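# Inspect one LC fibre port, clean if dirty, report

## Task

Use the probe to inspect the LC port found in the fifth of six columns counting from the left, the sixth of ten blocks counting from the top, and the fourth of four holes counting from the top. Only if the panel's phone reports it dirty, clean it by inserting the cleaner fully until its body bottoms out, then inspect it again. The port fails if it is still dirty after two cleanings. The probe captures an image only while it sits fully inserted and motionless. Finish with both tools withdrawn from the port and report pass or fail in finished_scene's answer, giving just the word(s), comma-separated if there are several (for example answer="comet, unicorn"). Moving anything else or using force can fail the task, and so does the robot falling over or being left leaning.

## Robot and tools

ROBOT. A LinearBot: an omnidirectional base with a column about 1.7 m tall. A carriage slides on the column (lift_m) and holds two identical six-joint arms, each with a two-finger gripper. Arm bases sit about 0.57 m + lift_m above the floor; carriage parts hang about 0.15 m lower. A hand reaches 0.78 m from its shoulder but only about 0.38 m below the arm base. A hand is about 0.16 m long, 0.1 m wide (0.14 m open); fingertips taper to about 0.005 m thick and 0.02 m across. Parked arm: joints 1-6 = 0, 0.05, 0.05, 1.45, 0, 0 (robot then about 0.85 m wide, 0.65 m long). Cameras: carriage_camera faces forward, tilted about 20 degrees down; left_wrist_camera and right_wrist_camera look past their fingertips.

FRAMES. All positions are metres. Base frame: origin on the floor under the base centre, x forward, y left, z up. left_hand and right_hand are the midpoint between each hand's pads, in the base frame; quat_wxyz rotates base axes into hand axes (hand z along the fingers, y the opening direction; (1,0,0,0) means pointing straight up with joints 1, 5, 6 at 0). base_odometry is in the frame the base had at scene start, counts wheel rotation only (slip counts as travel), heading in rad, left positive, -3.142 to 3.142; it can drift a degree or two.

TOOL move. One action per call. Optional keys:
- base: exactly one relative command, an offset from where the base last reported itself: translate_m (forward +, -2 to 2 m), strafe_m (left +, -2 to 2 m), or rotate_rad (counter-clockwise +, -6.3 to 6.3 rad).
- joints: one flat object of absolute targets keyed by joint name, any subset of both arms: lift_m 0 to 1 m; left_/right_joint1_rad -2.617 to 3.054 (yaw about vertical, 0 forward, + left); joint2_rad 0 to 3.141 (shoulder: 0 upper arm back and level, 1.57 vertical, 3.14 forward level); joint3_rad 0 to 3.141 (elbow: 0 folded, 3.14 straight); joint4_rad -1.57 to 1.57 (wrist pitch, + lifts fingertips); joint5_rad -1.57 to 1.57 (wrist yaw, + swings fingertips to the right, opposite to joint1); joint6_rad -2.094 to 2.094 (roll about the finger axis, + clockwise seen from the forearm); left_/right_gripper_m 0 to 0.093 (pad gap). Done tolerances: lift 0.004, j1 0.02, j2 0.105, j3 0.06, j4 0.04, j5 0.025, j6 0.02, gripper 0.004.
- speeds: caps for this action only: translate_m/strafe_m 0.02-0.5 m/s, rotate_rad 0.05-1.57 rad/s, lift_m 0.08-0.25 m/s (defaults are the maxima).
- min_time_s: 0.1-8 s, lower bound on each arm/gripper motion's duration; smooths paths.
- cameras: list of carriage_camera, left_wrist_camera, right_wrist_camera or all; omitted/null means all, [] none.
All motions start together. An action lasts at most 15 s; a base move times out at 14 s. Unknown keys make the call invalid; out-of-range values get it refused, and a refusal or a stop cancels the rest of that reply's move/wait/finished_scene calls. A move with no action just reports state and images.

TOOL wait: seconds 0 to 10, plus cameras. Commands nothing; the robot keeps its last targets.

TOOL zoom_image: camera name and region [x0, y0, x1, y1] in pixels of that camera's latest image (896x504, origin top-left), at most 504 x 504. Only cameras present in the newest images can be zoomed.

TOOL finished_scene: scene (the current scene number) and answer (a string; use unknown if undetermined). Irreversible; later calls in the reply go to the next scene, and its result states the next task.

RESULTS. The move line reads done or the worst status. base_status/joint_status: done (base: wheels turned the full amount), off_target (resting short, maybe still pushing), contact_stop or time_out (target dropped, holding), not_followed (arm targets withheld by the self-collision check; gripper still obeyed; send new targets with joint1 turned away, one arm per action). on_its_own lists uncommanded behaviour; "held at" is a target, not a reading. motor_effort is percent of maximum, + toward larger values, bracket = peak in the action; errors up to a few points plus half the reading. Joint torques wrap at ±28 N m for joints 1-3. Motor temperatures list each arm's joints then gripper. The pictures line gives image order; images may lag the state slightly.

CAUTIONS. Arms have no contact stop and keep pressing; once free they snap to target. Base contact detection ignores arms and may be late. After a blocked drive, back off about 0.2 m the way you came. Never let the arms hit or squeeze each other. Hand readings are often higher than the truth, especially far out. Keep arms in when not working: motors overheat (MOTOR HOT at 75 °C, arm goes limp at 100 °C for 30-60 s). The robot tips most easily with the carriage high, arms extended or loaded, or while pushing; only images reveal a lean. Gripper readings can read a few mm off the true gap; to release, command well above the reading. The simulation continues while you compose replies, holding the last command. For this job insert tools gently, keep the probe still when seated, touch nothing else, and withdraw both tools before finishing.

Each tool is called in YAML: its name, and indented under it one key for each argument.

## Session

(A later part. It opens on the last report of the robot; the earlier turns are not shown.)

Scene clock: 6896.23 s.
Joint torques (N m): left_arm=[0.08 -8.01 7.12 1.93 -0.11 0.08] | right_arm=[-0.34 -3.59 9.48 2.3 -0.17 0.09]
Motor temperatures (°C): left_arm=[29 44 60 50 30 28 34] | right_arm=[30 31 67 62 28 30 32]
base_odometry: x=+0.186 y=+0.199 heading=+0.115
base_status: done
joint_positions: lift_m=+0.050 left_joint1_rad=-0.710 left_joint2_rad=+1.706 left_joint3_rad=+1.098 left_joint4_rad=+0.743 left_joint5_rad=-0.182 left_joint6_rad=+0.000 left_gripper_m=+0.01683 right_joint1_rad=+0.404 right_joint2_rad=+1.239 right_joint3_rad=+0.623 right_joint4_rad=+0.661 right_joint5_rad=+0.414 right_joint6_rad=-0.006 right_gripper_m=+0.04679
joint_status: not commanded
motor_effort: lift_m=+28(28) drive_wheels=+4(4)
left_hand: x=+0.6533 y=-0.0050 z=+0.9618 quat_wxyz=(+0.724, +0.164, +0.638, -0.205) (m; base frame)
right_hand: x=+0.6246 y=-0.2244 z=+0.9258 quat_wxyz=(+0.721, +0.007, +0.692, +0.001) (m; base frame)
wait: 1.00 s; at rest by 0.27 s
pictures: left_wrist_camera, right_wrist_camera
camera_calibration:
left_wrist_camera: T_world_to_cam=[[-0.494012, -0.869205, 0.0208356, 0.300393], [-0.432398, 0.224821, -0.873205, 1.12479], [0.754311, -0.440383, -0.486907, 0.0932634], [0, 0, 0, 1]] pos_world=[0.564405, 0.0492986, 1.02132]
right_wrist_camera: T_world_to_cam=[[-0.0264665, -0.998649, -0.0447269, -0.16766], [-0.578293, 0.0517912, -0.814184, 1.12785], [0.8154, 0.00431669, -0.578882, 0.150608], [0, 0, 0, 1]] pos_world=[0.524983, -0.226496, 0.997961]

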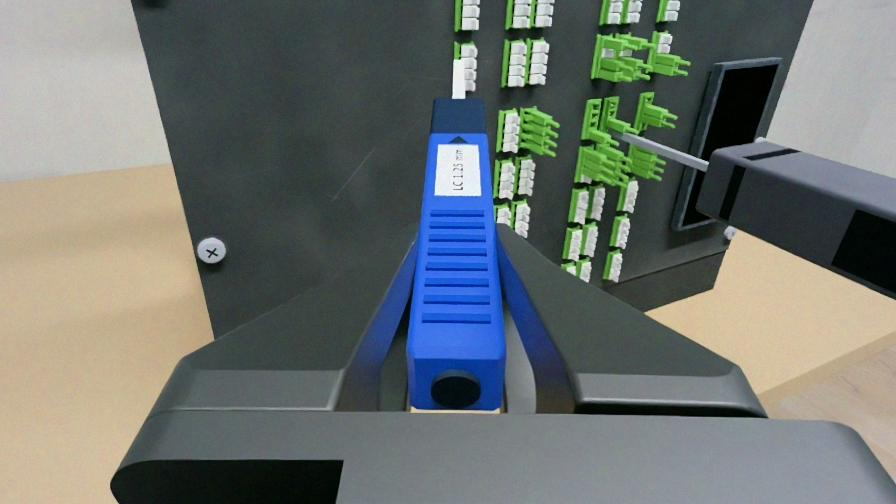

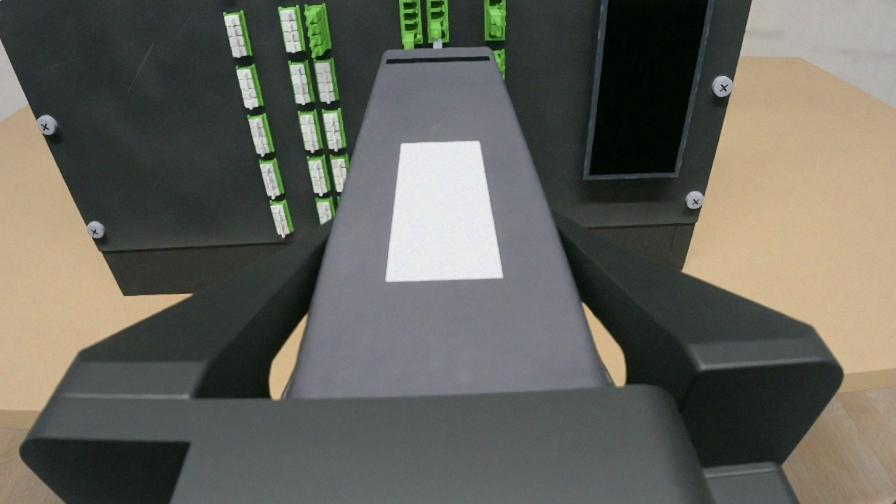

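move:
  base: {"translate_m": -0.002}
  speeds: {"translate_m": 0.02}
  cameras: []

move:
  joints: {"right_joint1_rad": 0.3925, "right_joint5_rad": 0.388}
  min_time_s: 1.5
  cameras: []

move:
  joints: {"right_joint1_rad": 0.399, "right_joint5_rad": 0.399}
  min_time_s: 1.0
  cameras: []

wait:
  seconds: 1
  cameras: ["right_wrist_camera", "left_wrist_camera"]

zoom_image:
  camera: "right_wrist_camera"
  region: [425, 22, 453, 50]

zoom_image:
  camera: "left_wrist_camera"
  region: [594, 120, 624, 150]

Scene clock: 6971.43 s.
Joint torques (N m): left_arm=[0.03 -7.94 7.12 1.93 -0.11 0.08] | right_arm=[-0.35 -3.75 9.48 2.3 -0.14 0.09]
Motor temperatures (°C): left_arm=[29 44 60 50 30 28 34] | right_arm=[30 31 67 62 28 30 32]
move: done
base_odometry: x=+0.185 y=+0.199 heading=+0.114
base_status: done
joint_positions: lift_m=+0.050 left_joint1_rad=-0.710 left_joint2_rad=+1.706 left_joint3_rad=+1.098 left_joint4_rad=+0.743 left_joint5_rad=-0.182 left_joint6_rad=+0.000 left_gripper_m=+0.01683 right_joint1_rad=+0.404 right_joint2_rad=+1.240 right_joint3_rad=+0.623 right_joint4_rad=+0.661 right_joint5_rad=+0.411 right_joint6_rad=-0.006 right_gripper_m=+0.04679
joint_status: not commanded
motor_effort: lift_m=+29(29) drive_wheels=-3(7)
left_hand: x=+0.6533 y=-0.0050 z=+0.9618 quat_wxyz=(+0.724, +0.164, +0.638, -0.205) (m; base frame)
right_hand: x=+0.6248 y=-0.2238 z=+0.9253 quat_wxyz=(+0.721, +0.006, +0.693, +0.002) (m; base frame)
pictures: none
No camera images: "cameras" was empty.

Scene clock: 6973.23 s.
Joint torques (N m): left_arm=[0.12 -7.98 7.09 1.93 -0.11 0.07] | right_arm=[-0.47 -3.69 9.48 2.3 -0.13 0.08]
Motor temperatures (°C): left_arm=[29 44 60 50 30 28 34] | right_arm=[30 31 67 62 28 30 32]
move: done
base_odometry: x=+0.185 y=+0.199 heading=+0.114
base_status: not commanded
joint_positions: lift_m=+0.050 left_joint1_rad=-0.710 left_joint2_rad=+1.706 left_joint3_rad=+1.098 left_joint4_rad=+0.743 left_joint5_rad=-0.182 left_joint6_rad=+0.000 left_gripper_m=+0.01683 right_joint1_rad=+0.399 right_joint2_rad=+1.240 right_joint3_rad=+0.623 right_joint4_rad=+0.661 right_joint5_rad=+0.400 right_joint6_rad=-0.006 right_gripper_m=+0.04679
joint_status: all done
motor_effort: lift_m=+29(29) drive_wheels=-3(3)
left_hand: x=+0.6533 y=-0.0050 z=+0.9618 quat_wxyz=(+0.724, +0.164, +0.638, -0.205) (m; base frame)
right_hand: x=+0.6253 y=-0.2242 z=+0.9253 quat_wxyz=(+0.721, +0.004, +0.693, +0.003) (m; base frame)
pictures: none
No camera images: "cameras" was empty.

Scene clock: 6974.53 s.
Joint torques (N m): left_arm=[0.09 -7.98 7.1 1.93 -0.11 0.07] | right_arm=[0.08 -3.67 9.46 2.3 -0.02 0.1]
Motor temperatures (°C): left_arm=[29 44 60 50 30 28 34] | right_arm=[30 31 67 62 28 30 32]
move: done
base_odometry: x=+0.185 y=+0.199 heading=+0.114
base_status: not commanded
joint_positions: lift_m=+0.050 left_joint1_rad=-0.710 left_joint2_rad=+1.706 left_joint3_rad=+1.098 left_joint4_rad=+0.743 left_joint5_rad=-0.182 left_joint6_rad=+0.000 left_gripper_m=+0.01683 right_joint1_rad=+0.399 right_joint2_rad=+1.240 right_joint3_rad=+0.623 right_joint4_rad=+0.661 right_joint5_rad=+0.400 right_joint6_rad=-0.006 right_gripper_m=+0.04679
joint_status: all done
motor_effort: lift_m=+29(29) drive_wheels=-3(3)
left_hand: x=+0.6533 y=-0.0050 z=+0.9618 quat_wxyz=(+0.724, +0.164, +0.638, -0.205) (m; base frame)
right_hand: x=+0.6253 y=-0.2242 z=+0.9253 quat_wxyz=(+0.721, +0.004, +0.693, +0.003) (m; base frame)
pictures: none
No camera images: "cameras" was empty.

Scene clock: 6975.53 s.
Joint torques (N m): left_arm=[0.09 -7.98 7.1 1.93 -0.11 0.07] | right_arm=[0.09 -3.67 9.47 2.31 -0.02 0.09]
Motor temperatures (°C): left_arm=[29 44 60 50 30 28 34] | right_arm=[30 31 67 62 28 30 32]
base_odometry: x=+0.185 y=+0.199 heading=+0.114
base_status: not commanded
joint_positions: lift_m=+0.050 left_joint1_rad=-0.710 left_joint2_rad=+1.706 left_joint3_rad=+1.098 left_joint4_rad=+0.743 left_joint5_rad=-0.182 left_joint6_rad=+0.000 left_gripper_m=+0.01683 right_joint1_rad=+0.399 right_joint2_rad=+1.240 right_joint3_rad=+0.623 right_joint4_rad=+0.661 right_joint5_rad=+0.400 right_joint6_rad=-0.006 right_gripper_m=+0.04679
joint_status: all done
motor_effort: lift_m=+29(29) drive_wheels=-3(3)
left_hand: x=+0.6533 y=-0.0050 z=+0.9618 quat_wxyz=(+0.724, +0.164, +0.638, -0.205) (m; base frame)
right_hand: x=+0.6253 y=-0.2242 z=+0.9253 quat_wxyz=(+0.721, +0.004, +0.693, +0.003) (m; base frame)
wait: 1.00 s; at rest by 0.27 s
pictures: left_wrist_camera, right_wrist_camera
camera_calibration:
left_wrist_camera: T_world_to_cam=[[-0.494012, -0.869205, 0.0208356, 0.300393], [-0.432398, 0.224821, -0.873205, 1.12479], [0.754311, -0.440383, -0.486907, 0.0932634], [0, 0, 0, 1]] pos_world=[0.564405, 0.0492986, 1.02132]
right_wrist_camera: T_world_to_cam=[[-0.018509, -0.998875, -0.043669, -0.173334], [-0.579356, 0.0463114, -0.813758, 1.12699], [0.814864, 0.010238, -0.579561, 0.152075], [0, 0, 0, 1]] pos_world=[0.525798, -0.226889, 0.997662]

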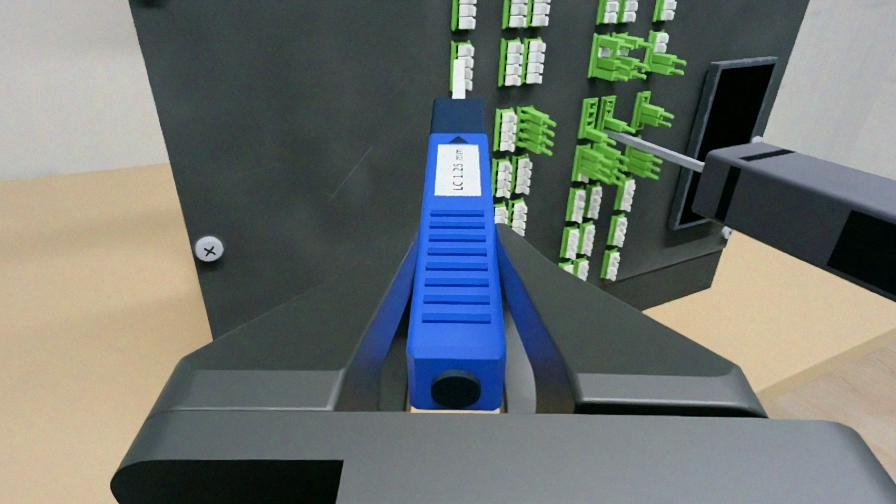

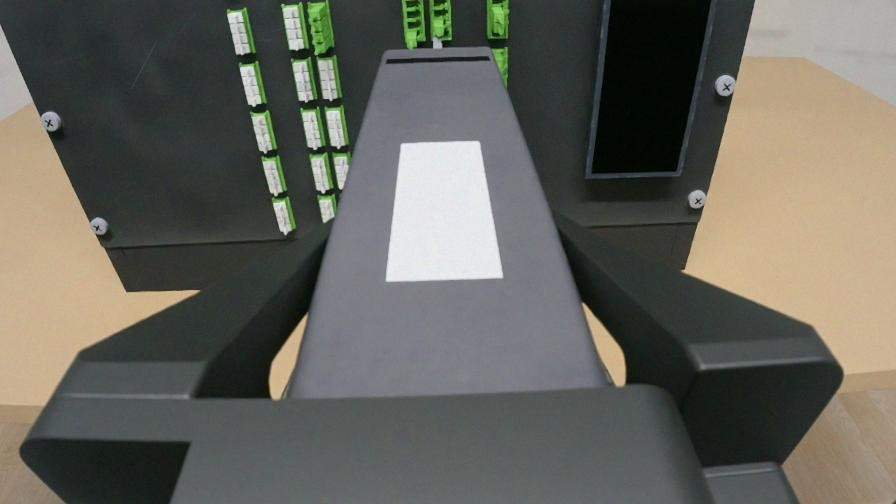

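Scaled by 18.000 from the camera's 896x504 image, which has a finer 1280x720 frame.

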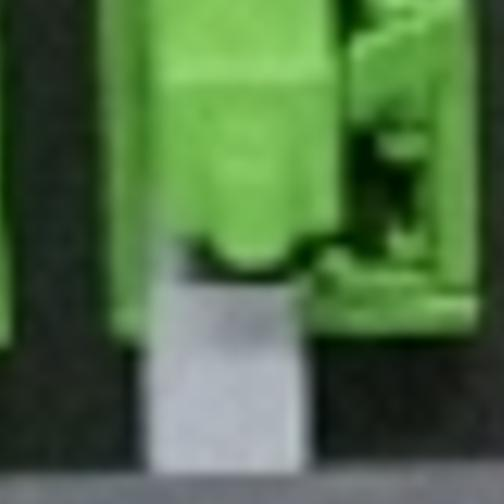

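Scaled by 16.800 from the camera's 896x504 image, which has a finer 1280x720 frame.

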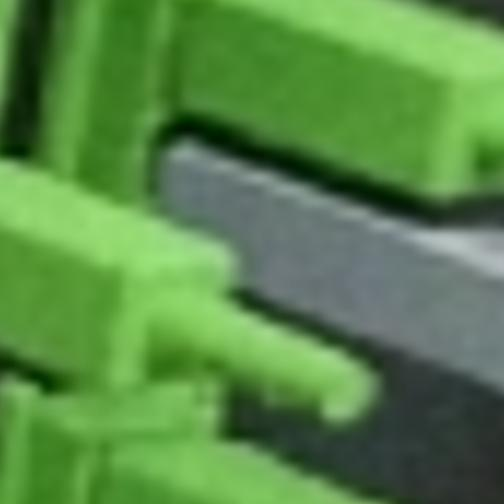

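zoom_image:
  camera: "left_wrist_camera"
  region: [600, 122, 616, 138]

zoom_image:
  camera: "left_wrist_camera"
  region: [614, 126, 630, 142]

Scaled by 31.500 from the camera's 896x504 image, which has a finer 1280x720 frame.

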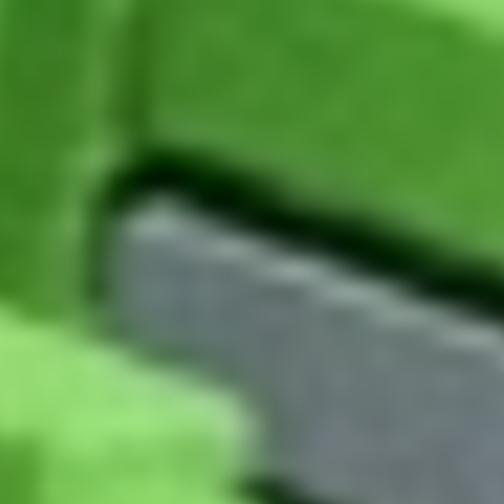

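Scaled by 31.500 from the camera's 896x504 image, which has a finer 1280x720 frame.

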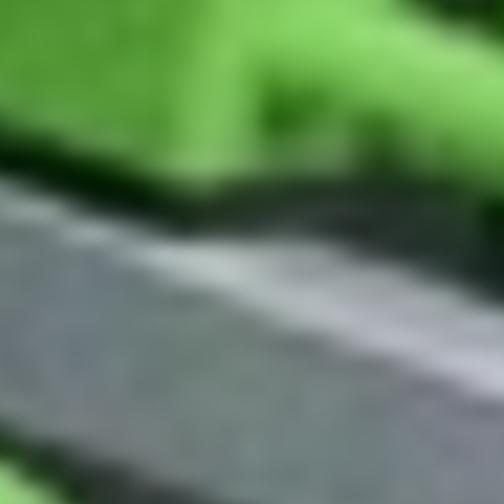

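move:
  base: {"rotate_rad": -0.002}
  speeds: {"rotate_rad": 0.05}
  cameras: []

wait:
  seconds: 1
  cameras: ["right_wrist_camera", "left_wrist_camera"]

zoom_image:
  camera: "right_wrist_camera"
  region: [425, 22, 453, 50]

zoom_image:
  camera: "left_wrist_camera"
  region: [596, 120, 616, 140]

Scene clock: 7019.50 s.
Joint torques (N m): left_arm=[0.1 -7.98 7.05 1.94 -0.11 0.07] | right_arm=[0.09 -3.7 9.44 2.3 -0.02 0.09]
Motor temperatures (°C): left_arm=[29 44 60 50 30 28 34] | right_arm=[30 31 67 62 28 30 32]
move: done
base_odometry: x=+0.185 y=+0.199 heading=+0.113
base_status: done
joint_positions: lift_m=+0.050 left_joint1_rad=-0.710 left_joint2_rad=+1.706 left_joint3_rad=+1.098 left_joint4_rad=+0.743 left_joint5_rad=-0.182 left_joint6_rad=+0.000 left_gripper_m=+0.01683 right_joint1_rad=+0.399 right_joint2_rad=+1.240 right_joint3_rad=+0.623 right_joint4_rad=+0.661 right_joint5_rad=+0.400 right_joint6_rad=-0.006 right_gripper_m=+0.04679
joint_status: not commanded
motor_effort: lift_m=+29(29) drive_wheels=-1(2)
left_hand: x=+0.6533 y=-0.0050 z=+0.9618 quat_wxyz=(+0.724, +0.164, +0.638, -0.205) (m; base frame)
right_hand: x=+0.6253 y=-0.2242 z=+0.9253 quat_wxyz=(+0.721, +0.004, +0.693, +0.003) (m; base frame)
pictures: none
No camera images: "cameras" was empty.

Scene clock: 7020.50 s.
Joint torques (N m): left_arm=[0.12 -8.01 7.09 1.93 -0.11 0.08] | right_arm=[0.08 -3.71 9.44 2.29 -0.02 0.09]
Motor temperatures (°C): left_arm=[29 44 60 50 30 28 34] | right_arm=[30 31 67 62 28 30 32]
base_odometry: x=+0.185 y=+0.199 heading=+0.113
base_status: done
joint_positions: lift_m=+0.050 left_joint1_rad=-0.710 left_joint2_rad=+1.706 left_joint3_rad=+1.098 left_joint4_rad=+0.743 left_joint5_rad=-0.182 left_joint6_rad=+0.000 left_gripper_m=+0.01683 right_joint1_rad=+0.399 right_joint2_rad=+1.240 right_joint3_rad=+0.623 right_joint4_rad=+0.661 right_joint5_rad=+0.400 right_joint6_rad=-0.006 right_gripper_m=+0.04679
joint_status: not commanded
motor_effort: lift_m=+29(29) drive_wheels=-1(2)
left_hand: x=+0.6533 y=-0.0050 z=+0.9618 quat_wxyz=(+0.724, +0.164, +0.638, -0.205) (m; base frame)
right_hand: x=+0.6253 y=-0.2242 z=+0.9253 quat_wxyz=(+0.721, +0.004, +0.693, +0.003) (m; base frame)
wait: 1.00 s; at rest by 0.27 s
pictures: left_wrist_camera, right_wrist_camera
camera_calibration:
left_wrist_camera: T_world_to_cam=[[-0.494012, -0.869205, 0.0208356, 0.300393], [-0.432398, 0.224821, -0.873205, 1.12479], [0.754311, -0.440383, -0.486907, 0.0932634], [0, 0, 0, 1]] pos_world=[0.564405, 0.0492986, 1.02132]
right_wrist_camera: T_world_to_cam=[[-0.018509, -0.998875, -0.043669, -0.173334], [-0.579356, 0.0463114, -0.813758, 1.12699], [0.814864, 0.010238, -0.579561, 0.152075], [0, 0, 0, 1]] pos_world=[0.525798, -0.226889, 0.997662]

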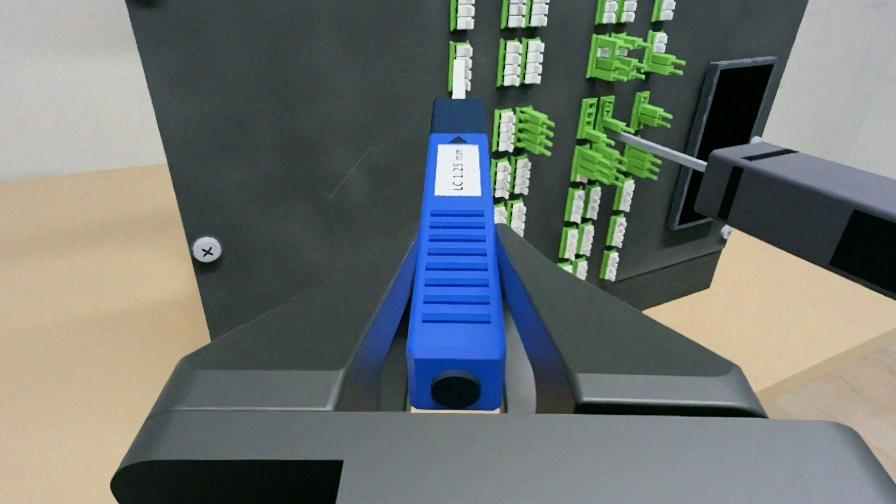

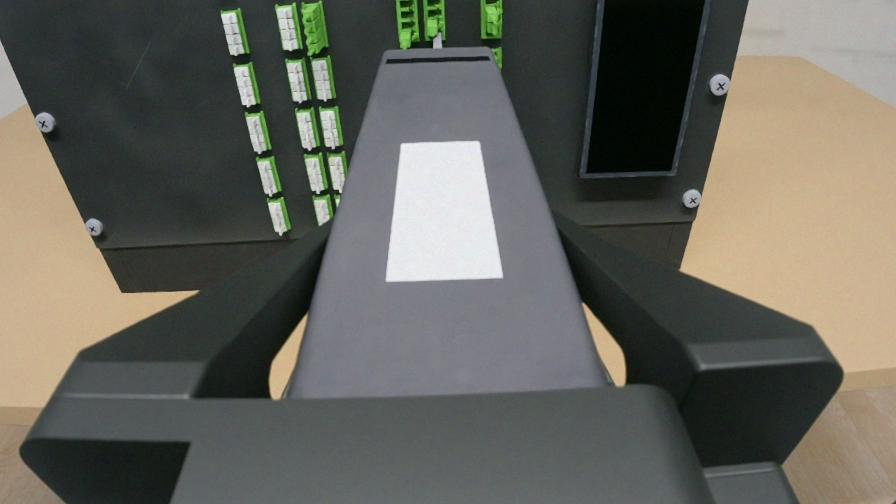

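Scaled by 18.000 from the camera's 896x504 image, which has a finer 1280x720 frame.

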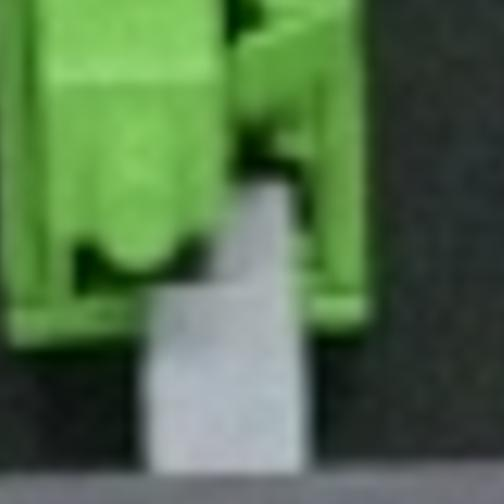

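Scaled by 25.200 from the camera's 896x504 image, which has a finer 1280x720 frame.

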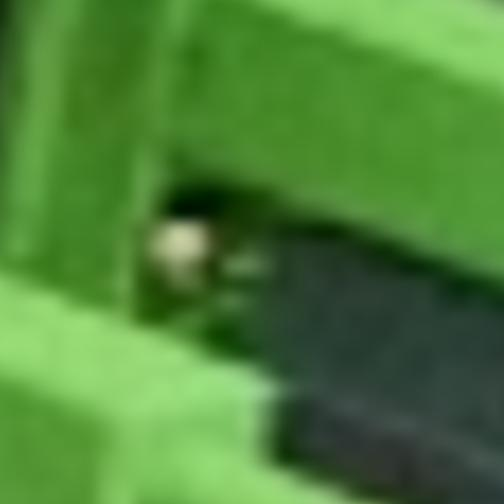

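move:
  base: {"rotate_rad": 0.0025}
  speeds: {"rotate_rad": 0.05}
  cameras: []

wait:
  seconds: 1
  cameras: ["right_wrist_camera", "left_wrist_camera"]

zoom_image:
  camera: "right_wrist_camera"
  region: [425, 22, 453, 50]

zoom_image:
  camera: "left_wrist_camera"
  region: [600, 122, 620, 142]

Scene clock: 7031.80 s.
Joint torques (N m): left_arm=[0.09 -7.99 7.09 1.93 -0.12 0.07] | right_arm=[0.1 -3.7 9.47 2.3 -0.01 0.08]
Motor temperatures (°C): left_arm=[29 44 60 50 30 28 34] | right_arm=[30 31 67 62 28 30 32]
move: done
base_odometry: x=+0.185 y=+0.199 heading=+0.115
base_status: done
joint_positions: lift_m=+0.050 left_joint1_rad=-0.710 left_joint2_rad=+1.706 left_joint3_rad=+1.098 left_joint4_rad=+0.743 left_joint5_rad=-0.182 left_joint6_rad=+0.000 left_gripper_m=+0.01683 right_joint1_rad=+0.399 right_joint2_rad=+1.240 right_joint3_rad=+0.623 right_joint4_rad=+0.661 right_joint5_rad=+0.400 right_joint6_rad=-0.006 right_gripper_m=+0.04679
joint_status: not commanded
motor_effort: lift_m=+29(29) drive_wheels=-3(4)
left_hand: x=+0.6533 y=-0.0050 z=+0.9618 quat_wxyz=(+0.724, +0.164, +0.638, -0.205) (m; base frame)
right_hand: x=+0.6253 y=-0.2242 z=+0.9253 quat_wxyz=(+0.721, +0.004, +0.693, +0.003) (m; base frame)
pictures: none
No camera images: "cameras" was empty.

Scene clock: 7032.80 s.
Joint torques (N m): left_arm=[0.09 -7.99 7.09 1.93 -0.11 0.08] | right_arm=[0.09 -3.73 9.48 2.3 -0.01 0.09]
Motor temperatures (°C): left_arm=[29 44 60 50 30 28 34] | right_arm=[30 31 67 62 28 30 32]
base_odometry: x=+0.185 y=+0.199 heading=+0.115
base_status: done
joint_positions: lift_m=+0.050 left_joint1_rad=-0.710 left_joint2_rad=+1.706 left_joint3_rad=+1.098 left_joint4_rad=+0.743 left_joint5_rad=-0.182 left_joint6_rad=+0.000 left_gripper_m=+0.01683 right_joint1_rad=+0.399 right_joint2_rad=+1.240 right_joint3_rad=+0.623 right_joint4_rad=+0.661 right_joint5_rad=+0.400 right_joint6_rad=-0.006 right_gripper_m=+0.04679
joint_status: not commanded
motor_effort: lift_m=+29(29) drive_wheels=-3(4)
left_hand: x=+0.6533 y=-0.0050 z=+0.9618 quat_wxyz=(+0.724, +0.164, +0.638, -0.205) (m; base frame)
right_hand: x=+0.6253 y=-0.2242 z=+0.9253 quat_wxyz=(+0.721, +0.004, +0.693, +0.003) (m; base frame)
wait: 1.00 s; at rest by 0.27 s
pictures: left_wrist_camera, right_wrist_camera
camera_calibration:
left_wrist_camera: T_world_to_cam=[[-0.494012, -0.869205, 0.0208356, 0.300393], [-0.432398, 0.224821, -0.873205, 1.12479], [0.754311, -0.440383, -0.486907, 0.0932634], [0, 0, 0, 1]] pos_world=[0.564405, 0.0492986, 1.02132]
right_wrist_camera: T_world_to_cam=[[-0.018509, -0.998875, -0.043669, -0.173334], [-0.579356, 0.0463114, -0.813758, 1.12699], [0.814864, 0.010238, -0.579561, 0.152075], [0, 0, 0, 1]] pos_world=[0.525798, -0.226889, 0.997662]

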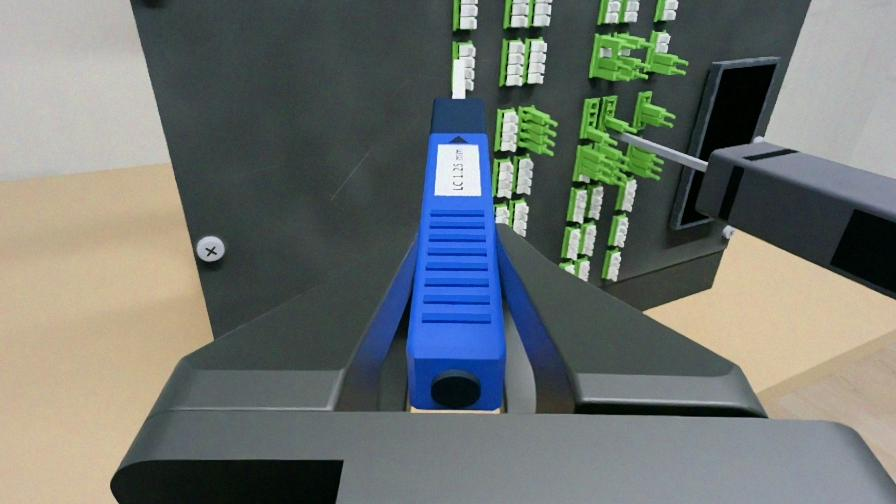

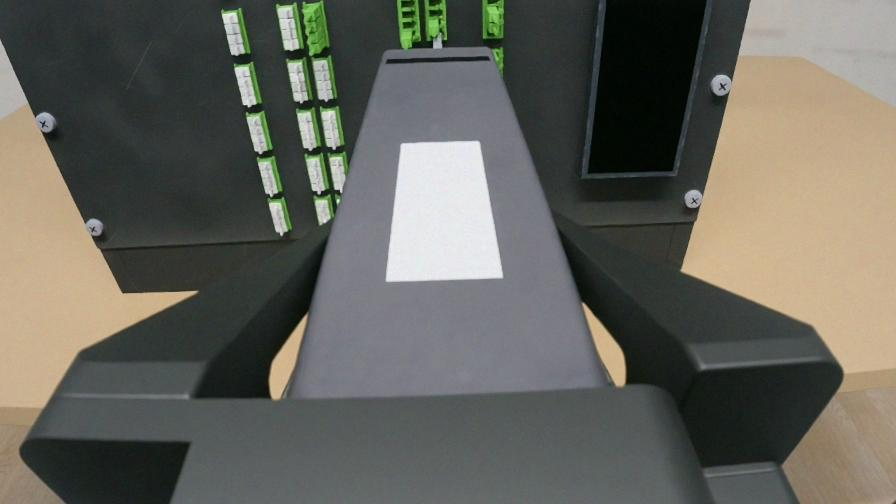

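Scaled by 18.000 from the camera's 896x504 image, which has a finer 1280x720 frame.

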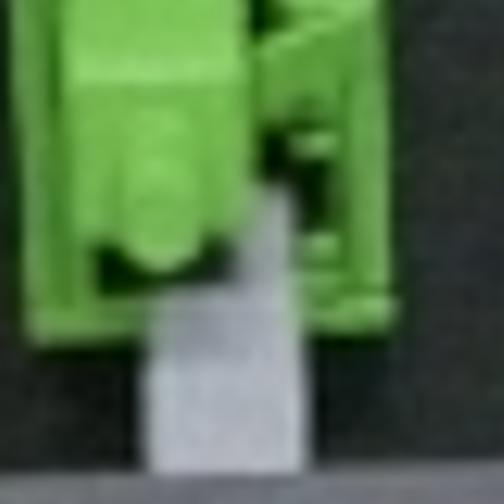

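Scaled by 25.200 from the camera's 896x504 image, which has a finer 1280x720 frame.

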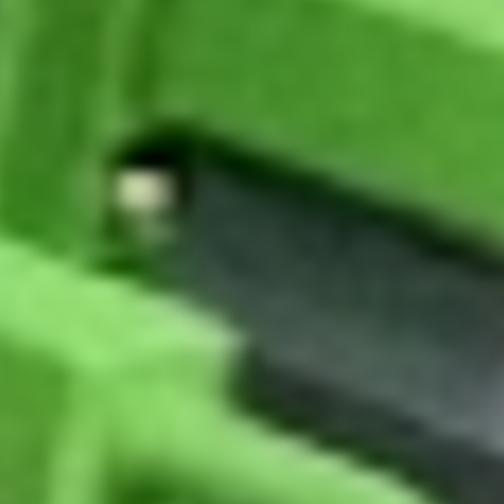

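move:
  base: {"rotate_rad": 0.002}
  speeds: {"rotate_rad": 0.05}
  cameras: []

wait:
  seconds: 1
  cameras: ["right_wrist_camera", "left_wrist_camera"]

zoom_image:
  camera: "right_wrist_camera"
  region: [425, 22, 453, 50]

zoom_image:
  camera: "left_wrist_camera"
  region: [600, 122, 620, 142]

Scene clock: 7080.17 s.
Joint torques (N m): left_arm=[0.09 -7.99 7.08 1.95 -0.11 0.07] | right_arm=[0.09 -3.73 9.46 2.3 -0.03 0.09]
Motor temperatures (°C): left_arm=[29 44 60 50 30 28 34] | right_arm=[30 31 67 62 28 30 32]
move: done
base_odometry: x=+0.185 y=+0.199 heading=+0.116
base_status: done
joint_positions: lift_m=+0.050 left_joint1_rad=-0.710 left_joint2_rad=+1.706 left_joint3_rad=+1.098 left_joint4_rad=+0.743 left_joint5_rad=-0.182 left_joint6_rad=+0.000 left_gripper_m=+0.01683 right_joint1_rad=+0.399 right_joint2_rad=+1.240 right_joint3_rad=+0.623 right_joint4_rad=+0.661 right_joint5_rad=+0.401 right_joint6_rad=-0.006 right_gripper_m=+0.04679
joint_status: not commanded
motor_effort: lift_m=+29(29) drive_wheels=+6(6)
left_hand: x=+0.6533 y=-0.0050 z=+0.9618 quat_wxyz=(+0.724, +0.164, +0.638, -0.205) (m; base frame)
right_hand: x=+0.6253 y=-0.2244 z=+0.9253 quat_wxyz=(+0.721, +0.005, +0.693, +0.003) (m; base frame)
pictures: none
No camera images: "cameras" was empty.

Scene clock: 7081.17 s.
Joint torques (N m): left_arm=[0.1 -7.97 7.1 1.93 -0.11 0.07] | right_arm=[0.1 -3.73 9.46 2.31 -0.03 0.1]
Motor temperatures (°C): left_arm=[29 44 60 50 30 28 34] | right_arm=[30 31 67 62 28 30 32]
base_odometry: x=+0.185 y=+0.199 heading=+0.116
base_status: done
joint_positions: lift_m=+0.050 left_joint1_rad=-0.710 left_joint2_rad=+1.706 left_joint3_rad=+1.098 left_joint4_rad=+0.743 left_joint5_rad=-0.182 left_joint6_rad=+0.000 left_gripper_m=+0.01683 right_joint1_rad=+0.399 right_joint2_rad=+1.240 right_joint3_rad=+0.623 right_joint4_rad=+0.661 right_joint5_rad=+0.401 right_joint6_rad=-0.006 right_gripper_m=+0.04679
joint_status: not commanded
motor_effort: lift_m=+29(29) drive_wheels=+6(6)
left_hand: x=+0.6533 y=-0.0050 z=+0.9618 quat_wxyz=(+0.724, +0.164, +0.638, -0.205) (m; base frame)
right_hand: x=+0.6253 y=-0.2244 z=+0.9253 quat_wxyz=(+0.721, +0.005, +0.693, +0.003) (m; base frame)
wait: 1.00 s; at rest by 0.27 s
pictures: left_wrist_camera, right_wrist_camera
camera_calibration:
left_wrist_camera: T_world_to_cam=[[-0.494012, -0.869205, 0.0208356, 0.300393], [-0.432398, 0.224821, -0.873205, 1.12479], [0.754311, -0.440383, -0.486907, 0.0932634], [0, 0, 0, 1]] pos_world=[0.564405, 0.0492986, 1.02132]
right_wrist_camera: T_world_to_cam=[[-0.0196466, -0.998851, -0.0437129, -0.172788], [-0.579302, 0.047007, -0.813756, 1.12712], [0.814876, 0.00933544, -0.57956, 0.151865], [0, 0, 0, 1]] pos_world=[0.525796, -0.22699, 0.997662]

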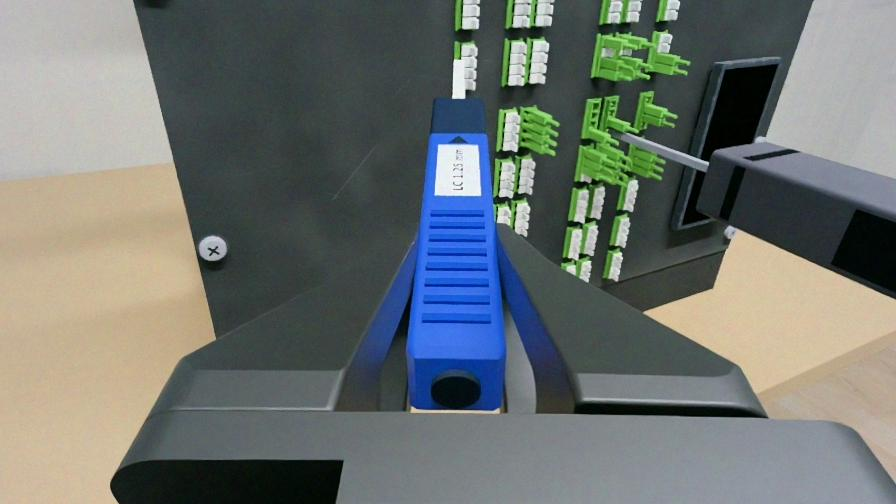

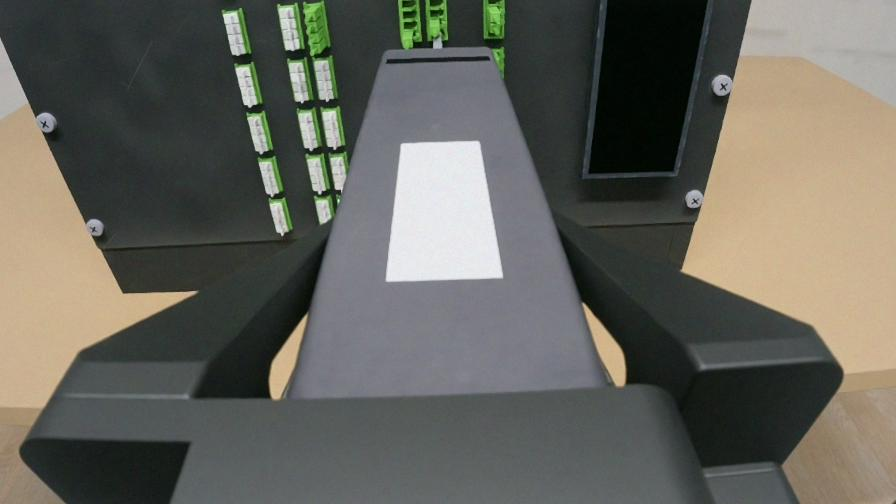

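Scaled by 18.000 from the camera's 896x504 image, which has a finer 1280x720 frame.

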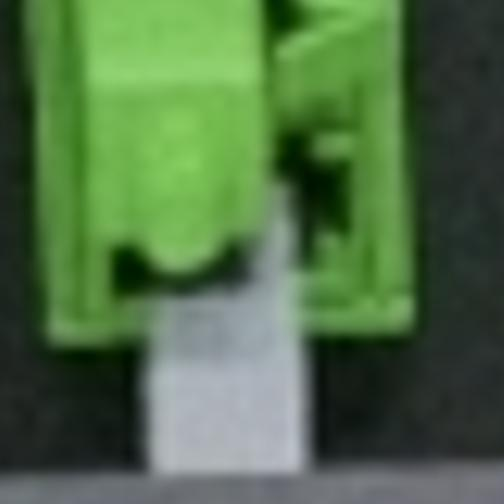

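Scaled by 25.200 from the camera's 896x504 image, which has a finer 1280x720 frame.

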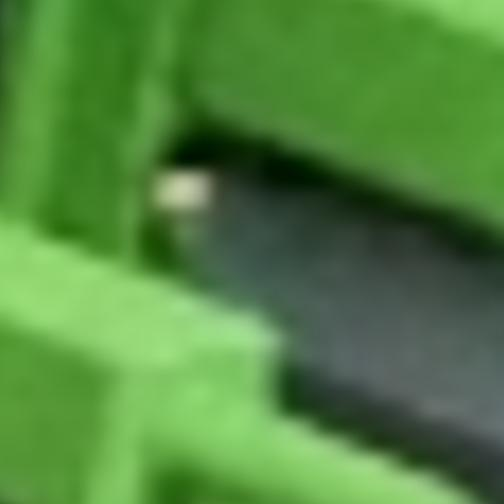

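move:
  base: {"rotate_rad": 0.0015}
  speeds: {"rotate_rad": 0.05}
  cameras: []

wait:
  seconds: 1
  cameras: ["right_wrist_camera", "left_wrist_camera"]

zoom_image:
  camera: "right_wrist_camera"
  region: [425, 22, 453, 50]

zoom_image:
  camera: "left_wrist_camera"
  region: [600, 122, 620, 142]

Scene clock: 7108.03 s.
Joint torques (N m): left_arm=[0.1 -8.01 7.1 1.93 -0.11 0.08] | right_arm=[0.09 -3.7 9.47 2.3 -0.05 0.09]
Motor temperatures (°C): left_arm=[29 44 60 50 30 28 34] | right_arm=[30 31 67 62 28 30 32]
move: done
base_odometry: x=+0.185 y=+0.199 heading=+0.116
base_status: done
joint_positions: lift_m=+0.050 left_joint1_rad=-0.710 left_joint2_rad=+1.706 left_joint3_rad=+1.098 left_joint4_rad=+0.743 left_joint5_rad=-0.182 left_joint6_rad=+0.000 left_gripper_m=+0.01683 right_joint1_rad=+0.399 right_joint2_rad=+1.240 right_joint3_rad=+0.623 right_joint4_rad=+0.661 right_joint5_rad=+0.403 right_joint6_rad=-0.006 right_gripper_m=+0.04679
joint_status: not commanded
motor_effort: lift_m=+29(29) drive_wheels=+7(8)
left_hand: x=+0.6533 y=-0.0050 z=+0.9618 quat_wxyz=(+0.724, +0.164, +0.638, -0.205) (m; base frame)
right_hand: x=+0.6253 y=-0.2246 z=+0.9253 quat_wxyz=(+0.721, +0.005, +0.693, +0.002) (m; base frame)
pictures: none
No camera images: "cameras" was empty.

Scene clock: 7109.03 s.
Joint torques (N m): left_arm=[0.1 -7.99 7.1 1.93 -0.12 0.07] | right_arm=[0.1 -3.71 9.47 2.31 -0.05 0.09]
Motor temperatures (°C): left_arm=[29 44 60 50 30 28 34] | right_arm=[30 31 67 62 28 30 32]
base_odometry: x=+0.185 y=+0.199 heading=+0.116
base_status: done
joint_positions: lift_m=+0.050 left_joint1_rad=-0.710 left_joint2_rad=+1.706 left_joint3_rad=+1.098 left_joint4_rad=+0.743 left_joint5_rad=-0.182 left_joint6_rad=+0.000 left_gripper_m=+0.01683 right_joint1_rad=+0.399 right_joint2_rad=+1.240 right_joint3_rad=+0.623 right_joint4_rad=+0.661 right_joint5_rad=+0.403 right_joint6_rad=-0.006 right_gripper_m=+0.04679
joint_status: not commanded
motor_effort: lift_m=+29(29) drive_wheels=+7(8)
left_hand: x=+0.6533 y=-0.0050 z=+0.9618 quat_wxyz=(+0.724, +0.164, +0.638, -0.205) (m; base frame)
right_hand: x=+0.6253 y=-0.2246 z=+0.9253 quat_wxyz=(+0.721, +0.005, +0.693, +0.002) (m; base frame)
wait: 1.00 s; at rest by 0.27 s
pictures: left_wrist_camera, right_wrist_camera
camera_calibration:
left_wrist_camera: T_world_to_cam=[[-0.494012, -0.869205, 0.0208356, 0.300393], [-0.432398, 0.224821, -0.873205, 1.12479], [0.754311, -0.440383, -0.486907, 0.0932634], [0, 0, 0, 1]] pos_world=[0.564405, 0.0492986, 1.02132]
right_wrist_camera: T_world_to_cam=[[-0.0212036, -0.998814, -0.0438277, -0.171948], [-0.579226, 0.0480035, -0.813752, 1.1273], [0.814891, 0.00813168, -0.579557, 0.151584], [0, 0, 0, 1]] pos_world=[0.525793, -0.227091, 0.997661]

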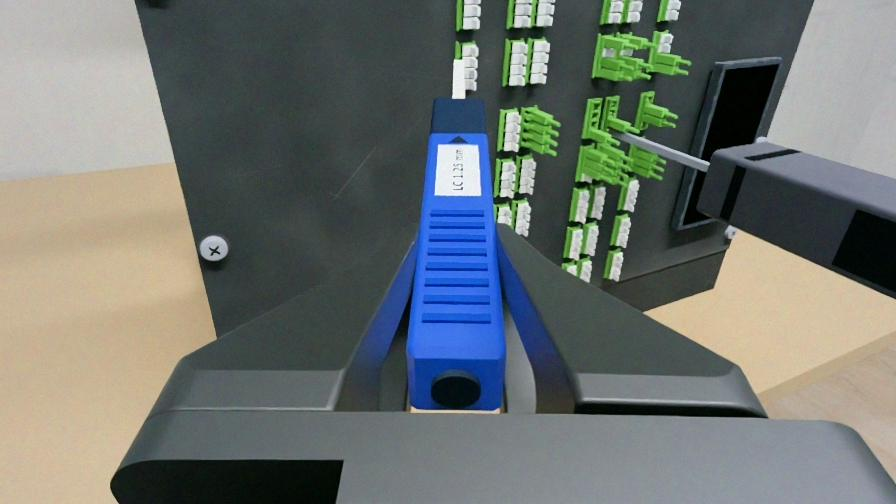

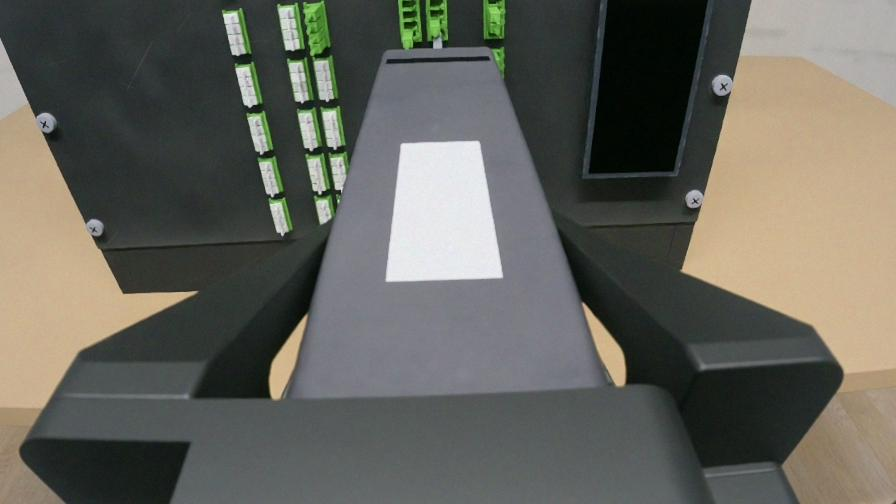

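Scaled by 18.000 from the camera's 896x504 image, which has a finer 1280x720 frame.

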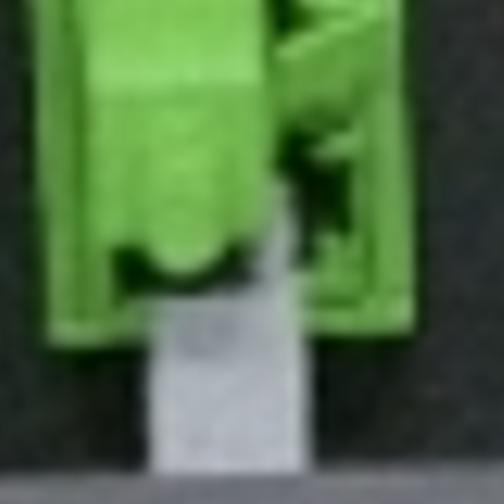

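Scaled by 25.200 from the camera's 896x504 image, which has a finer 1280x720 frame.

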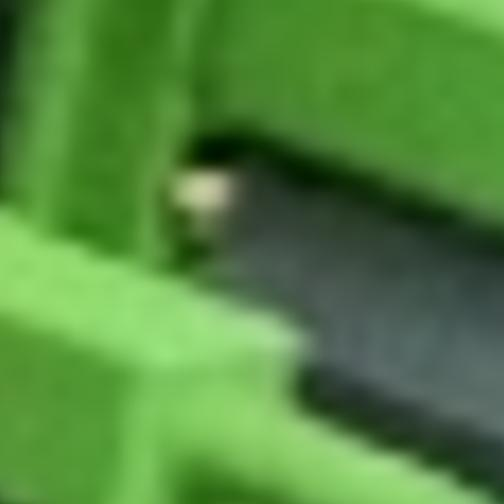

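move:
  base: {"translate_m": -0.002}
  speeds: {"translate_m": 0.02}
  cameras: []

wait:
  seconds: 1
  cameras: ["right_wrist_camera", "left_wrist_camera"]

zoom_image:
  camera: "right_wrist_camera"
  region: [425, 22, 453, 50]

zoom_image:
  camera: "left_wrist_camera"
  region: [600, 122, 620, 142]

Scene clock: 7126.97 s.
Joint torques (N m): left_arm=[0.12 -7.92 7.02 1.9 -0.11 0.07] | right_arm=[0.1 -3.75 9.47 2.29 -0.04 0.09]
Motor temperatures (°C): left_arm=[29 44 60 50 30 28 34] | right_arm=[30 31 67 62 28 30 32]
move: done
base_odometry: x=+0.183 y=+0.198 heading=+0.115
base_status: done
joint_positions: lift_m=+0.050 left_joint1_rad=-0.711 left_joint2_rad=+1.706 left_joint3_rad=+1.098 left_joint4_rad=+0.743 left_joint5_rad=-0.182 left_joint6_rad=+0.000 left_gripper_m=+0.01683 right_joint1_rad=+0.399 right_joint2_rad=+1.241 right_joint3_rad=+0.623 right_joint4_rad=+0.661 right_joint5_rad=+0.403 right_joint6_rad=-0.006 right_gripper_m=+0.04679
joint_status: not commanded
motor_effort: lift_m=+29(29) drive_wheels=-7(12)
left_hand: x=+0.6532 y=-0.0052 z=+0.9618 quat_wxyz=(+0.724, +0.164, +0.638, -0.205) (m; base frame)
right_hand: x=+0.6254 y=-0.2246 z=+0.9250 quat_wxyz=(+0.721, +0.005, +0.693, +0.002) (m; base frame)
pictures: none
No camera images: "cameras" was empty.

Scene clock: 7127.97 s.
Joint torques (N m): left_arm=[0.14 -7.97 7.06 1.94 -0.12 0.07] | right_arm=[0.09 -3.77 9.44 2.3 -0.04 0.09]
Motor temperatures (°C): left_arm=[29 44 60 50 30 28 34] | right_arm=[30 31 67 62 28 30 32]
base_odometry: x=+0.183 y=+0.198 heading=+0.115
base_status: done
joint_positions: lift_m=+0.050 left_joint1_rad=-0.711 left_joint2_rad=+1.706 left_joint3_rad=+1.098 left_joint4_rad=+0.743 left_joint5_rad=-0.182 left_joint6_rad=+0.000 left_gripper_m=+0.01683 right_joint1_rad=+0.399 right_joint2_rad=+1.241 right_joint3_rad=+0.623 right_joint4_rad=+0.661 right_joint5_rad=+0.403 right_joint6_rad=-0.006 right_gripper_m=+0.04679
joint_status: not commanded
motor_effort: lift_m=+29(29) drive_wheels=-7(12)
left_hand: x=+0.6532 y=-0.0052 z=+0.9618 quat_wxyz=(+0.724, +0.164, +0.638, -0.205) (m; base frame)
right_hand: x=+0.6254 y=-0.2246 z=+0.9250 quat_wxyz=(+0.721, +0.005, +0.693, +0.002) (m; base frame)
wait: 1.00 s; at rest by 0.27 s
pictures: left_wrist_camera, right_wrist_camera
camera_calibration:
left_wrist_camera: T_world_to_cam=[[-0.494607, -0.868868, 0.0208045, 0.300606], [-0.432233, 0.225142, -0.873204, 1.12466], [0.754015, -0.440885, -0.486911, 0.0934902], [0, 0, 0, 1]] pos_world=[0.564304, 0.0491973, 1.02132]
right_wrist_camera: T_world_to_cam=[[-0.0212222, -0.99883, -0.0434519, -0.172326], [-0.579814, 0.0477024, -0.813351, 1.12702], [0.814473, 0.00793293, -0.580148, 0.152012], [0, 0, 0, 1]] pos_world=[0.525993, -0.227091, 0.997361]

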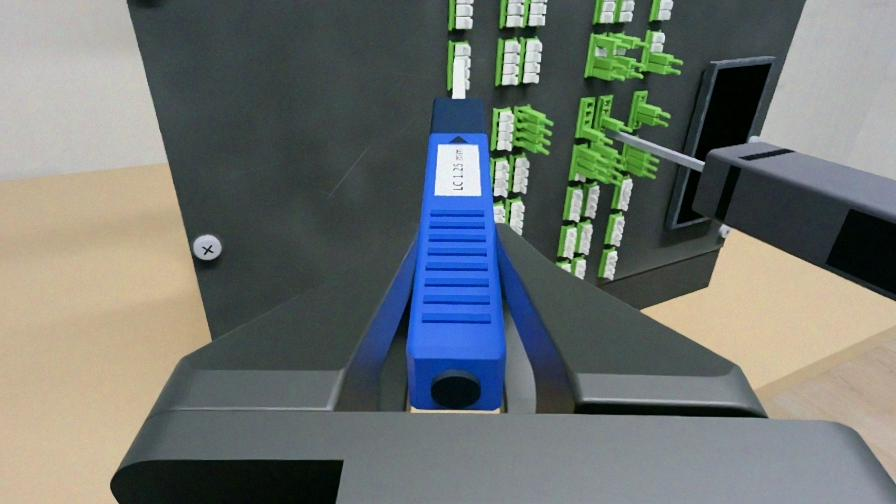

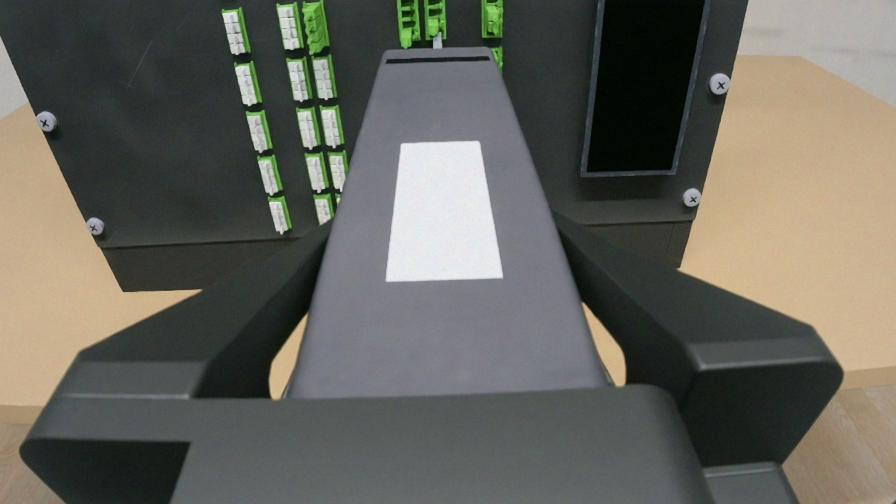

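Scaled by 18.000 from the camera's 896x504 image, which has a finer 1280x720 frame.

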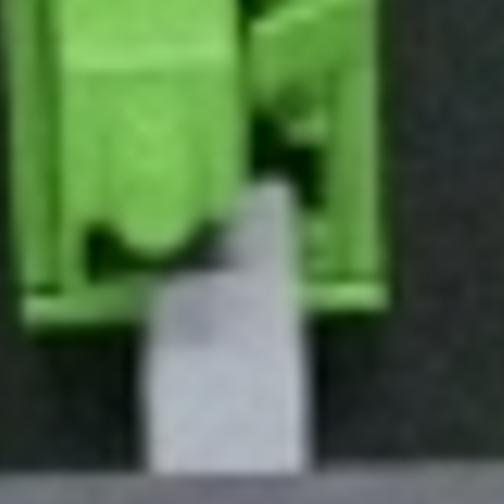

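Scaled by 25.200 from the camera's 896x504 image, which has a finer 1280x720 frame.

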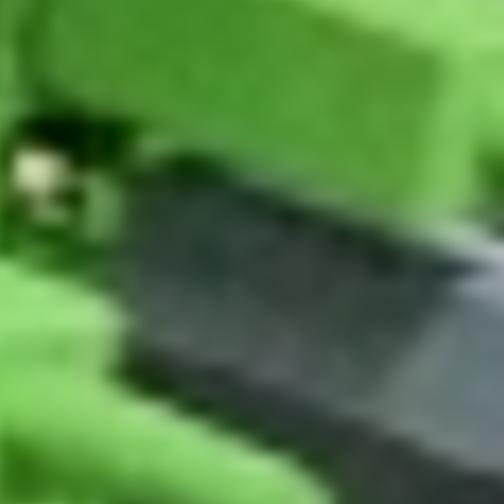

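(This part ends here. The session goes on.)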